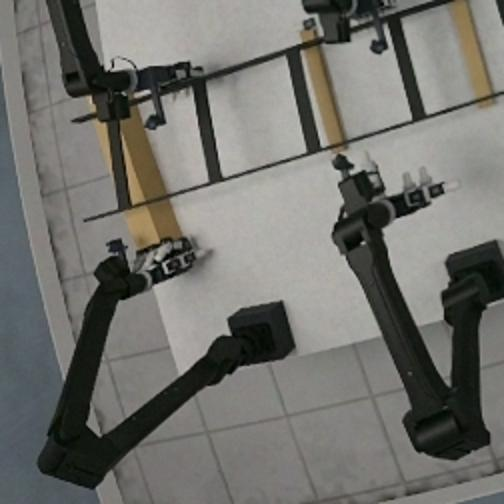

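>>> move(arm5={"target": [-1.36, -0.36, 0.775, 0, 0, 1, 0], "speed": 0.12})

>>> move(arm5={"target": [-1.36, -0.40, 0.96, 0, 0, 1, 0], "speed": 0.2}, arm4={"joints": {"joint2_rad": 1.70, "joint3_rad": 1.50}, "min_time_s": 1.5}, arm3={"joints": {"joint2_rad": 1.66, "joint3_rad": 1.46}, "min_time_s": 1.5}, cameras=["arm4_cam_wrist", "arm5_cam_wrist"])

Scene clock: 572.37 s.
Joint torques (N m): arm1=[1.61 -13.16 10.07 -0.02 0.09 0.21] | arm2=[-0.03 -7.71 10.19 0.98 0.16 -0.12] | arm3=[1.26 -31.38 15.5 0.8 -0.6 -0.15] | arm4=[-2.14 -18.84 10.78 2.11 -0.41 -0.02] | arm5=[1.32 -8.47 4.6 0.98 0.47 0.08] | arm6=[0.85 -7.47 13.98 -0.1 0.28 0.12] | arm7=[-0.91 -15.44 4.67 0.92 0.63 -0.19] | arm8=[1.32 -16.21 14.05 -0.03 0.16 -0.04]
Motor temperatures (°C): arm1=[34 37 47 29 30 30] | arm2=[35 34 43 33 30 33] | arm3=[35 40 59 31 34 31] | arm4=[32 44 66 32 29 32] | arm5=[32 33 48 29 34 28] | arm6=[30 34 53 29 30 30] | arm7=[36 37 36 30 33 29] | arm8=[33 39 54 31 29 29]
Heat: arm1: hottest joint3_rad 47 °C; arm2: hottest joint3_rad 43 °C; arm3: hottest joint3_rad 59 °C; arm4: hottest joint3_rad 66 °C; arm5: hottest joint3_rad 48 °C; arm6: hottest joint3_rad 53 °C; arm7: hottest joint2_rad 37 °C; arm8: hottest joint3_rad 54 °C.
move: arm5 done
Joint velocities: within noise
arm1, arm2, arm3, arm4, arm7, arm8: as last shown
arm3.on_its_own: joint2_rad reads +1.787 and still pushes toward +1.620 since a time_out; joint3_rad reads +1.396 and still pushes toward +1.508 since a time_out
arm5.joint_positions: joint1_rad=+0.831 joint2_rad=+1.458 joint3_rad=+0.654 joint4_rad=-0.756 joint5_rad=-0.009 joint6_rad=+0.792 hand_index_mcp=-0.688 hand_index_abd=+0.000 hand_index_pip=-0.296 hand_index_dip=+0.003 hand_middle_mcp=-0.694 hand_middle_abd=+0.001 hand_middle_pip=-0.302 hand_middle_dip=-0.003 hand_ring_mcp=-0.695 hand_ring_abd=-0.001 hand_ring_pip=-0.302 hand_ring_dip=+0.003 hand_thumb_cmc=+0.698 hand_thumb_axl=+0.676 hand_thumb_mcp=-0.599 hand_thumb_ipl=+0.168 hand_current_limit=+0.750 hand_speed=-0.600
arm5.joint_status: not commanded
arm5.hand_state: goal,goal,goal,goal,goal,goal,goal,goal,goal,goal,goal,goal,goal,goal,goal,goal
arm5.index_mcp_current_ma: 19
arm5.index_abd_current_ma: 0
arm5.index_pip_current_ma: 3
arm5.index_dip_current_ma: 2
arm5.middle_mcp_current_ma: 7
arm5.middle_abd_current_ma: 0
arm5.middle_pip_current_ma: -2
arm5.middle_dip_current_ma: -2
arm5.ring_mcp_current_ma: 6
arm5.ring_abd_current_ma: 0
arm5.ring_pip_current_ma: -2
arm5.ring_dip_current_ma: 2
arm5.thumb_cmc_current_ma: -2
arm5.thumb_axl_current_ma: -2
arm5.thumb_mcp_current_ma: 0
arm5.thumb_ipl_current_ma: 0
arm5.hand_goal_index_mcp: -0.700
arm5.hand_goal_index_abd: 0.000
arm5.hand_goal_index_pip: -0.300
arm5.hand_goal_index_dip: 0.000
arm5.hand_goal_middle_mcp: -0.700
arm5.hand_goal_middle_abd: 0.000
arm5.hand_goal_middle_pip: -0.300
arm5.hand_goal_middle_dip: 0.000
arm5.hand_goal_ring_mcp: -0.700
arm5.hand_goal_ring_abd: 0.000
arm5.hand_goal_ring_pip: -0.300
arm5.hand_goal_ring_dip: 0.000
arm5.hand_goal_thumb_cmc: 0.700
arm5.hand_goal_thumb_axl: 0.678
arm5.hand_goal_thumb_mcp: -0.600
arm5.hand_goal_thumb_ipl: 0.168
arm5.hand: x=-1.3613 y=-0.3536 z=+0.7767 quat_wxyz=(-0.002, +0.001, +1.000, +0.000) (m; scene frame)
arm5.hand_target: x=-1.3600 y=-0.3598 z=+0.7749 quat_wxyz=(+0.000, +0.000, +1.000, +0.000) (m; scene frame)
arm5.hand_status: done (0.007 m and 0.2 deg from the pose sent, 0.059 m and 5.8 deg at the start)
arm6.joint_positions: joint1_rad=+0.180 joint2_rad=+1.233 joint3_rad=+1.035 joint4_rad=-1.448 joint5_rad=-0.003 joint6_rad=+0.206 hand_index_mcp=+0.786 hand_index_abd=+0.002 hand_index_pip=+0.434 hand_index_dip=-0.512 hand_middle_mcp=+0.790 hand_middle_abd=+0.002 hand_middle_pip=+0.434 hand_middle_dip=-0.512 hand_ring_mcp=-0.742 hand_ring_abd=-0.003 hand_ring_pip=+0.966 hand_ring_dip=+0.503 hand_thumb_cmc=+0.713 hand_thumb_axl=+0.677 hand_thumb_mcp=+0.223 hand_thumb_ipl=+0.168 hand_current_limit=+0.750 hand_speed=-0.600
arm6.joint_status: not commanded
arm6.hand_state: goal,goal,goal,goal,goal,goal,goal,goal,goal,goal,overload,goal,goal,goal,goal,goal
arm6.index_mcp_current_ma: -7
arm6.index_abd_current_ma: 2
arm6.index_pip_current_ma: -3
arm6.index_dip_current_ma: -3
arm6.middle_mcp_current_ma: 0
arm6.middle_abd_current_ma: 2
arm6.middle_pip_current_ma: -3
arm6.middle_dip_current_ma: -3
arm6.ring_mcp_current_ma: 17
arm6.ring_abd_current_ma: -3
arm6.ring_pip_current_ma: 0
arm6.ring_dip_current_ma: 5
arm6.thumb_cmc_current_ma: -1
arm6.thumb_axl_current_ma: -1
arm6.thumb_mcp_current_ma: -7
arm6.thumb_ipl_current_ma: 0
arm6.hand_goal_index_mcp: 0.790
arm6.hand_goal_index_abd: 0.000
arm6.hand_goal_index_pip: 0.436
arm6.hand_goal_index_dip: -0.510
arm6.hand_goal_middle_mcp: 0.790
arm6.hand_goal_middle_abd: 0.000
arm6.hand_goal_middle_pip: 0.436
arm6.hand_goal_middle_dip: -0.510
arm6.hand_goal_ring_mcp: -0.750
arm6.hand_goal_ring_abd: 0.000
arm6.hand_goal_ring_pip: 0.576
arm6.hand_goal_ring_dip: 0.500
arm6.hand_goal_thumb_cmc: 0.714
arm6.hand_goal_thumb_axl: 0.678
arm6.hand_goal_thumb_mcp: 0.226
arm6.hand_goal_thumb_ipl: 0.168
arm6.hand: x=-0.4945 y=-0.2666 z=+0.9690 quat_wxyz=(+0.005, +0.000, +0.999, -0.032) (m; scene frame)
arm6.hand_target: x=-0.4997 y=-0.2515 z=+0.9998 quat_wxyz=(+0.000, +0.000, +1.000, +0.000) (m; scene frame)
arm6.hand_status: not commanded
pictures: none

Scene clock: 575.90 s.
Joint torques (N m): arm1=[1.79 -13.39 10.14 -0.01 0.09 0.23] | arm2=[-0.21 -8.47 10.24 0.94 0.18 -0.12] | arm3=[1.38 -30.21 12.66 -0.09 -0.66 -0.17] | arm4=[-2.08 -15.91 8.84 1.24 -0.41 -0.02] | arm5=[0.44 -5.48 11.37 0.39 0.52 0.14] | arm6=[1.03 -7.59 13.98 -0.08 0.28 0.11] | arm7=[-1.14 -15.33 4.67 0.94 0.62 -0.19] | arm8=[-0.56 -15.15 13.96 -0.21 0.18 0.02]
Motor temperatures (°C): arm1=[34 37 47 29 30 30] | arm2=[35 34 43 33 30 33] | arm3=[35 41 58 31 34 31] | arm4=[32 44 64 32 29 32] | arm5=[32 33 48 29 34 28] | arm6=[30 34 53 29 30 30] | arm7=[36 37 36 30 33 29] | arm8=[33 39 54 31 29 29]
Heat: arm1: hottest joint3_rad 47 °C; arm2: hottest joint3_rad 43 °C; arm3: hottest joint3_rad 58 °C; arm4: hottest joint3_rad 64 °C; arm5: hottest joint3_rad 48 °C; arm6: hottest joint3_rad 53 °C; arm7: hottest joint2_rad 37 °C; arm8: hottest joint3_rad 54 °C.
move: arm3 time_out; arm4 done; arm5 off_target
Joint velocities: within noise
arm1, arm2, arm6, arm7, arm8: as last shown
arm3.joint_positions: joint1_rad=-0.225 joint2_rad=+1.812 joint3_rad=+1.386 joint4_rad=-1.199 joint5_rad=+0.009 joint6_rad=-0.217 hand_index_mcp=+0.781 hand_index_abd=+0.004 hand_index_pip=+0.410 hand_index_dip=-0.708 hand_middle_mcp=+0.780 hand_middle_abd=+0.003 hand_middle_pip=+0.436 hand_middle_dip=-0.676 hand_ring_mcp=+0.791 hand_ring_abd=+0.004 hand_ring_pip=+0.443 hand_ring_dip=-0.626 hand_thumb_cmc=+0.715 hand_thumb_axl=+0.677 hand_thumb_mcp=+0.222 hand_thumb_ipl=+0.168 hand_current_limit=+0.750 hand_speed=-0.600
arm3.joint_status: joint2_rad time_out (moved +0.025 of -0.127); the others done
arm3.hand_state: blocked,goal,blocked,blocked,blocked,goal,blocked,blocked,blocked,goal,blocked,blocked,goal,goal,goal,goal
arm3.index_mcp_current_ma: 52
arm3.index_abd_current_ma: 1
arm3.index_pip_current_ma: 67
arm3.index_dip_current_ma: 49
arm3.middle_mcp_current_ma: 74
arm3.middle_abd_current_ma: 0
arm3.middle_pip_current_ma: 134
arm3.middle_dip_current_ma: 130
arm3.ring_mcp_current_ma: 75
arm3.ring_abd_current_ma: 1
arm3.ring_pip_current_ma: 156
arm3.ring_dip_current_ma: 308
arm3.thumb_cmc_current_ma: 0
arm3.thumb_axl_current_ma: 0
arm3.thumb_mcp_current_ma: -1
arm3.thumb_ipl_current_ma: 0
arm3.hand_goal_index_mcp: 0.740
arm3.hand_goal_index_abd: 0.000
arm3.hand_goal_index_pip: 0.360
arm3.hand_goal_index_dip: -0.750
arm3.hand_goal_middle_mcp: 0.730
arm3.hand_goal_middle_abd: 0.000
arm3.hand_goal_middle_pip: 0.360
arm3.hand_goal_middle_dip: -0.750
arm3.hand_goal_ring_mcp: 0.740
arm3.hand_goal_ring_abd: 0.000
arm3.hand_goal_ring_pip: 0.360
arm3.hand_goal_ring_dip: -0.750
arm3.hand_goal_thumb_cmc: 0.714
arm3.hand_goal_thumb_axl: 0.678
arm3.hand_goal_thumb_mcp: 0.226
arm3.hand_goal_thumb_ipl: 0.168
arm3.on_its_own: joint2_rad reads +1.812 and still pushes toward +1.660 since a time_out
arm3.hand: x=-0.5375 y=+0.0761 z=+0.8513 quat_wxyz=(-0.026, +1.000, -0.012, +0.007) (m; scene frame)
arm3.hand_target: x=-0.5381 y=+0.0496 z=+0.9758 quat_wxyz=(+0.086, +0.996, +0.000, -0.010) (m; scene frame)
arm3.hand_status: not commanded
arm4.joint_positions: joint1_rad=-0.141 joint2_rad=+1.736 joint3_rad=+1.472 joint4_rad=-1.342 joint5_rad=-0.006 joint6_rad=-0.110 hand_index_mcp=+0.720 hand_index_abd=+0.003 hand_index_pip=+0.363 hand_index_dip=-0.746 hand_middle_mcp=+0.739 hand_middle_abd=+0.005 hand_middle_pip=+0.389 hand_middle_dip=-0.726 hand_ring_mcp=+0.780 hand_ring_abd=-0.007 hand_ring_pip=+0.420 hand_ring_dip=-0.700 hand_thumb_cmc=+0.715 hand_thumb_axl=+0.677 hand_thumb_mcp=+0.222 hand_thumb_ipl=+0.168 hand_current_limit=+0.750 hand_speed=-0.600
arm4.joint_status: all done
arm4.hand_state: goal,goal,goal,goal,goal,goal,blocked,blocked,blocked,goal,blocked,blocked,goal,goal,goal,goal
arm4.index_mcp_current_ma: 0
arm4.index_abd_current_ma: 1
arm4.index_pip_current_ma: 2
arm4.index_dip_current_ma: 2
arm4.middle_mcp_current_ma: 25
arm4.middle_abd_current_ma: 2
arm4.middle_pip_current_ma: 43
arm4.middle_dip_current_ma: 32
arm4.ring_mcp_current_ma: 140
arm4.ring_abd_current_ma: -4
arm4.ring_pip_current_ma: 127
arm4.ring_dip_current_ma: 97
arm4.thumb_cmc_current_ma: 0
arm4.thumb_axl_current_ma: 0
arm4.thumb_mcp_current_ma: -3
arm4.thumb_ipl_current_ma: 0
arm4.hand_goal_index_mcp: 0.720
arm4.hand_goal_index_abd: 0.000
arm4.hand_goal_index_pip: 0.360
arm4.hand_goal_index_dip: -0.750
arm4.hand_goal_middle_mcp: 0.720
arm4.hand_goal_middle_abd: 0.000
arm4.hand_goal_middle_pip: 0.360
arm4.hand_goal_middle_dip: -0.750
arm4.hand_goal_ring_mcp: 0.720
arm4.hand_goal_ring_abd: 0.000
arm4.hand_goal_ring_pip: 0.360
arm4.hand_goal_ring_dip: -0.750
arm4.hand_goal_thumb_cmc: 0.714
arm4.hand_goal_thumb_axl: 0.678
arm4.hand_goal_thumb_mcp: 0.226
arm4.hand_goal_thumb_ipl: 0.168
arm4.hand: x=-1.1635 y=+0.0513 z=+0.8742 quat_wxyz=(-0.016, +1.000, +0.002, +0.000) (m; scene frame)
arm4.hand_target: x=-1.1644 y=+0.0402 z=+0.9089 quat_wxyz=(+0.022, +1.000, +0.000, +0.002) (m; scene frame)
arm4.hand_status: not commanded
arm5.joint_positions: joint1_rad=+0.930 joint2_rad=+1.079 joint3_rad=+0.828 joint4_rad=-1.358 joint5_rad=-0.008 joint6_rad=+0.891 hand_index_mcp=-0.688 hand_index_abd=+0.000 hand_index_pip=-0.296 hand_index_dip=+0.003 hand_middle_mcp=-0.694 hand_middle_abd=+0.001 hand_middle_pip=-0.302 hand_middle_dip=-0.003 hand_ring_mcp=-0.694 hand_ring_abd=-0.001 hand_ring_pip=-0.302 hand_ring_dip=+0.003 hand_thumb_cmc=+0.698 hand_thumb_axl=+0.676 hand_thumb_mcp=-0.599 hand_thumb_ipl=+0.168 hand_current_limit=+0.750 hand_speed=-0.600
arm5.joint_status: not commanded
arm5.hand_state: goal,goal,goal,goal,goal,goal,goal,goal,goal,goal,goal,goal,goal,goal,goal,goal
arm5.index_mcp_current_ma: 19
arm5.index_abd_current_ma: 0
arm5.index_pip_current_ma: 3
arm5.index_dip_current_ma: 2
arm5.middle_mcp_current_ma: 8
arm5.middle_abd_current_ma: 0
arm5.middle_pip_current_ma: -1
arm5.middle_dip_current_ma: -2
arm5.ring_mcp_current_ma: 7
arm5.ring_abd_current_ma: 0
arm5.ring_pip_current_ma: -2
arm5.ring_dip_current_ma: 2
arm5.thumb_cmc_current_ma: -2
arm5.thumb_axl_current_ma: -2
arm5.thumb_mcp_current_ma: 0
arm5.thumb_ipl_current_ma: 0
arm5.hand_goal_index_mcp: -0.700
arm5.hand_goal_index_abd: 0.000
arm5.hand_goal_index_pip: -0.300
arm5.hand_goal_index_dip: 0.000
arm5.hand_goal_middle_mcp: -0.700
arm5.hand_goal_middle_abd: 0.000
arm5.hand_goal_middle_pip: -0.300
arm5.hand_goal_middle_dip: 0.000
arm5.hand_goal_ring_mcp: -0.700
arm5.hand_goal_ring_abd: 0.000
arm5.hand_goal_ring_pip: -0.300
arm5.hand_goal_ring_dip: 0.000
arm5.hand_goal_thumb_cmc: 0.700
arm5.hand_goal_thumb_axl: 0.678
arm5.hand_goal_thumb_mcp: -0.600
arm5.hand_goal_thumb_ipl: 0.168
arm5.hand: x=-1.3442 y=-0.4084 z=+0.9375 quat_wxyz=(+0.017, +0.002, +1.000, -0.016) (m; scene frame)
arm5.hand_target: x=-1.3593 y=-0.4006 z=+0.9598 quat_wxyz=(+0.000, +0.000, +1.000, +0.000) (m; scene frame)
arm5.hand_status: off_target (0.029 m and 2.7 deg from the pose sent, 0.189 m and 0.2 deg at the start)
pictures: arm4_cam_wrist, arm5_cam_wrist
Images, in order (width x height): arm4_cam_wrist 896x504, arm5_cam_wrist 896x504.

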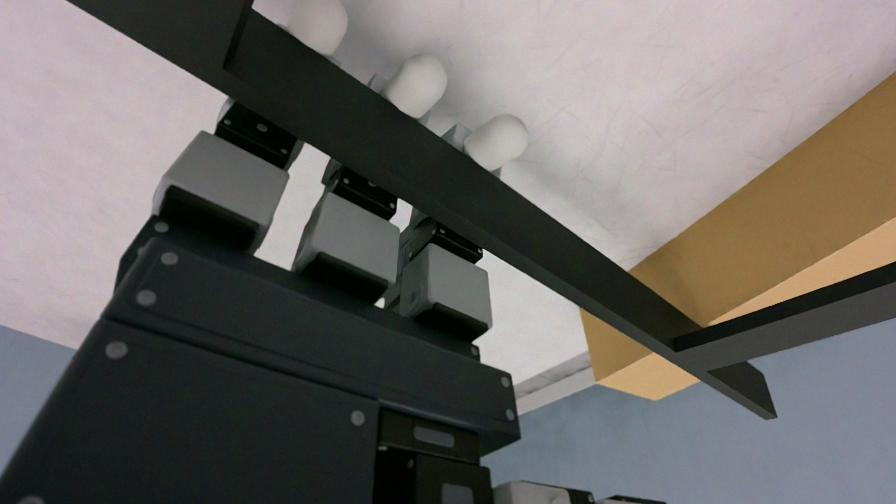

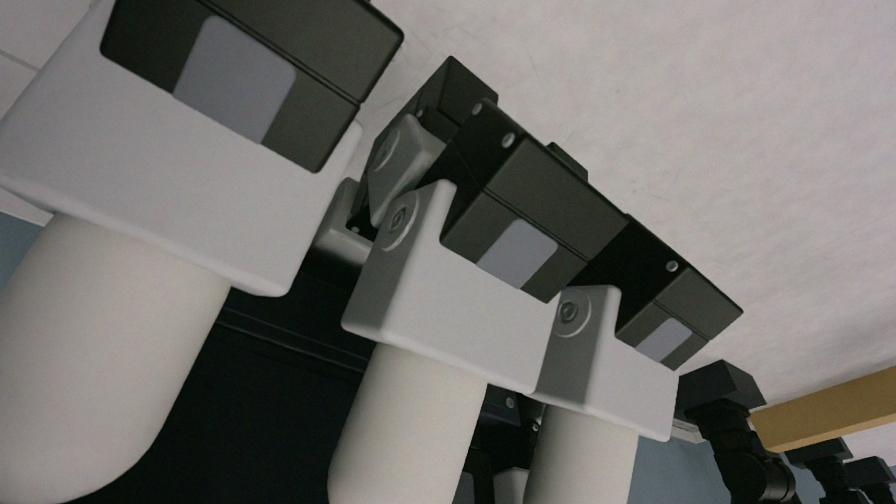

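>>> move(arm4={"joints": {"joint2_rad": 1.75, "joint3_rad": 1.49}, "min_time_s": 1.5}, arm3={"joints": {"joint2_rad": 1.72, "joint3_rad": 1.44}, "min_time_s": 1.5}, cameras=["arm4_cam_wrist", "arm3_cam_wrist"])

Scene clock: 578.10 s.
Joint torques (N m): arm1=[1.67 -13.39 10.03 -0.02 0.05 0.22] | arm2=[-0.03 -8.47 10.33 0.98 0.21 -0.13] | arm3=[1.44 -27.05 11.22 -0.47 -0.66 -0.16] | arm4=[-2.2 -14.45 8.08 1.01 -0.42 -0.02] | arm5=[0.85 -5.77 11.28 0.27 0.43 0.11] | arm6=[0.79 -7.53 13.94 -0.12 0.28 0.11] | arm7=[-1.03 -15.38 4.67 0.91 0.62 -0.19] | arm8=[-0.09 -15.68 14.05 -0.29 0.2 0]
Motor temperatures (°C): arm1=[34 37 47 29 30 30] | arm2=[35 34 43 33 30 33] | arm3=[35 41 58 31 34 31] | arm4=[32 44 63 32 29 32] | arm5=[32 32 49 29 34 28] | arm6=[30 34 53 29 30 30] | arm7=[36 37 36 30 33 29] | arm8=[33 40 54 31 29 29]
Heat: arm1: hottest joint3_rad 47 °C; arm2: hottest joint3_rad 43 °C; arm3: hottest joint3_rad 58 °C; arm4: hottest joint3_rad 63 °C; arm5: hottest joint3_rad 49 °C; arm6: hottest joint3_rad 53 °C; arm7: hottest joint2_rad 37 °C; arm8: hottest joint3_rad 54 °C.
move: arm3 done; arm4 done
Joint velocities: within noise
arm1, arm2, arm5, arm6, arm7, arm8: as last shown
arm3.joint_positions: joint1_rad=-0.226 joint2_rad=+1.833 joint3_rad=+1.386 joint4_rad=-1.189 joint5_rad=+0.009 joint6_rad=-0.217 hand_index_mcp=+0.781 hand_index_abd=+0.005 hand_index_pip=+0.410 hand_index_dip=-0.707 hand_middle_mcp=+0.779 hand_middle_abd=+0.003 hand_middle_pip=+0.436 hand_middle_dip=-0.676 hand_ring_mcp=+0.789 hand_ring_abd=+0.005 hand_ring_pip=+0.443 hand_ring_dip=-0.630 hand_thumb_cmc=+0.715 hand_thumb_axl=+0.677 hand_thumb_mcp=+0.222 hand_thumb_ipl=+0.168 hand_current_limit=+0.750 hand_speed=-0.600
arm3.joint_status: all done
arm3.hand_state: blocked,goal,blocked,blocked,blocked,goal,blocked,blocked,blocked,goal,blocked,blocked,goal,goal,goal,goal
arm3.index_mcp_current_ma: 52
arm3.index_abd_current_ma: 1
arm3.index_pip_current_ma: 67
arm3.index_dip_current_ma: 52
arm3.middle_mcp_current_ma: 71
arm3.middle_abd_current_ma: 1
arm3.middle_pip_current_ma: 134
arm3.middle_dip_current_ma: 130
arm3.ring_mcp_current_ma: 72
arm3.ring_abd_current_ma: 1
arm3.ring_pip_current_ma: 156
arm3.ring_dip_current_ma: 290
arm3.thumb_cmc_current_ma: 0
arm3.thumb_axl_current_ma: 0
arm3.thumb_mcp_current_ma: -1
arm3.thumb_ipl_current_ma: 0
arm3.hand_goal_index_mcp: 0.740
arm3.hand_goal_index_abd: 0.000
arm3.hand_goal_index_pip: 0.360
arm3.hand_goal_index_dip: -0.750
arm3.hand_goal_middle_mcp: 0.730
arm3.hand_goal_middle_abd: 0.000
arm3.hand_goal_middle_pip: 0.360
arm3.hand_goal_middle_dip: -0.750
arm3.hand_goal_ring_mcp: 0.740
arm3.hand_goal_ring_abd: 0.000
arm3.hand_goal_ring_pip: 0.360
arm3.hand_goal_ring_dip: -0.750
arm3.hand_goal_thumb_cmc: 0.714
arm3.hand_goal_thumb_axl: 0.678
arm3.hand_goal_thumb_mcp: 0.226
arm3.hand_goal_thumb_ipl: 0.168
arm3.hand: x=-0.5378 y=+0.0752 z=+0.8400 quat_wxyz=(-0.031, +0.999, -0.012, +0.009) (m; scene frame)
arm3.hand_target: x=-0.5367 y=+0.0533 z=+0.9302 quat_wxyz=(+0.047, +0.999, +0.000, +0.000) (m; scene frame)
arm3.hand_status: not commanded
arm4.joint_positions: joint1_rad=-0.141 joint2_rad=+1.763 joint3_rad=+1.472 joint4_rad=-1.336 joint5_rad=-0.006 joint6_rad=-0.110 hand_index_mcp=+0.720 hand_index_abd=+0.003 hand_index_pip=+0.363 hand_index_dip=-0.746 hand_middle_mcp=+0.731 hand_middle_abd=+0.005 hand_middle_pip=+0.388 hand_middle_dip=-0.730 hand_ring_mcp=+0.773 hand_ring_abd=-0.007 hand_ring_pip=+0.419 hand_ring_dip=-0.710 hand_thumb_cmc=+0.715 hand_thumb_axl=+0.677 hand_thumb_mcp=+0.222 hand_thumb_ipl=+0.168 hand_current_limit=+0.750 hand_speed=-0.600
arm4.joint_status: all done
arm4.hand_state: goal,goal,goal,goal,goal,goal,blocked,blocked,blocked,goal,blocked,blocked,goal,goal,goal,goal
arm4.index_mcp_current_ma: 0
arm4.index_abd_current_ma: 1
arm4.index_pip_current_ma: 2
arm4.index_dip_current_ma: 2
arm4.middle_mcp_current_ma: 11
arm4.middle_abd_current_ma: 3
arm4.middle_pip_current_ma: 40
arm4.middle_dip_current_ma: 25
arm4.ring_mcp_current_ma: 114
arm4.ring_abd_current_ma: -4
arm4.ring_pip_current_ma: 123
arm4.ring_dip_current_ma: 70
arm4.thumb_cmc_current_ma: 0
arm4.thumb_axl_current_ma: 0
arm4.thumb_mcp_current_ma: -3
arm4.thumb_ipl_current_ma: 0
arm4.hand_goal_index_mcp: 0.720
arm4.hand_goal_index_abd: 0.000
arm4.hand_goal_index_pip: 0.360
arm4.hand_goal_index_dip: -0.750
arm4.hand_goal_middle_mcp: 0.720
arm4.hand_goal_middle_abd: 0.000
arm4.hand_goal_middle_pip: 0.360
arm4.hand_goal_middle_dip: -0.750
arm4.hand_goal_ring_mcp: 0.720
arm4.hand_goal_ring_abd: 0.000
arm4.hand_goal_ring_pip: 0.360
arm4.hand_goal_ring_dip: -0.750
arm4.hand_goal_thumb_cmc: 0.714
arm4.hand_goal_thumb_axl: 0.678
arm4.hand_goal_thumb_mcp: 0.226
arm4.hand_goal_thumb_ipl: 0.168
arm4.hand: x=-1.1639 y=+0.0497 z=+0.8588 quat_wxyz=(-0.027, +1.000, +0.002, +0.001) (m; scene frame)
arm4.hand_target: x=-1.1646 y=+0.0420 z=+0.8748 quat_wxyz=(-0.007, +1.000, +0.000, +0.005) (m; scene frame)
arm4.hand_status: not commanded
pictures: arm3_cam_wrist, arm4_cam_wrist
Images, in order (width x height): arm3_cam_wrist 896x504, arm4_cam_wrist 896x504.

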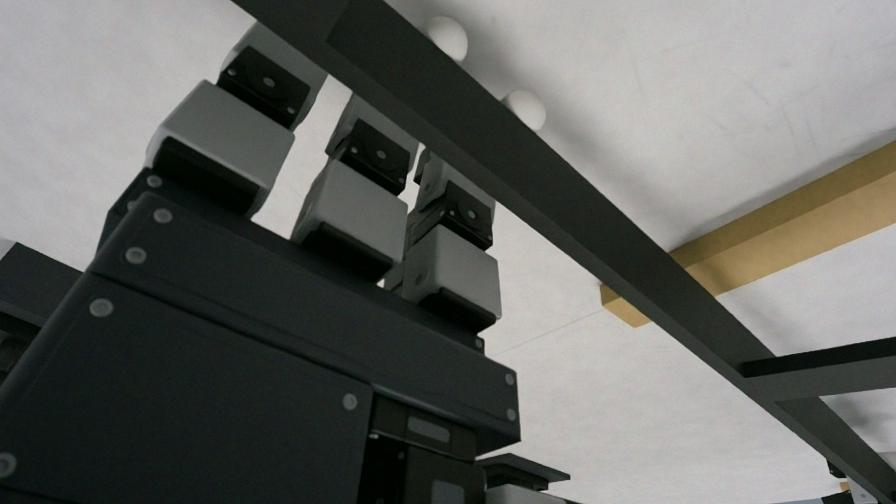

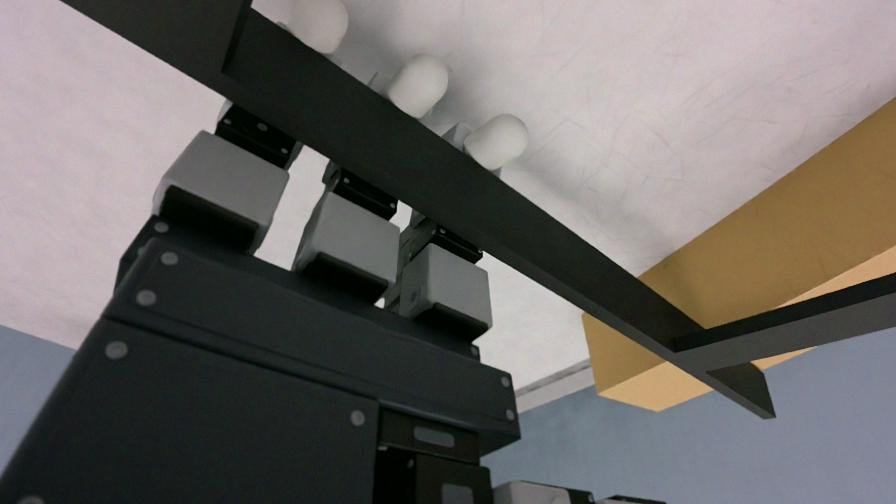

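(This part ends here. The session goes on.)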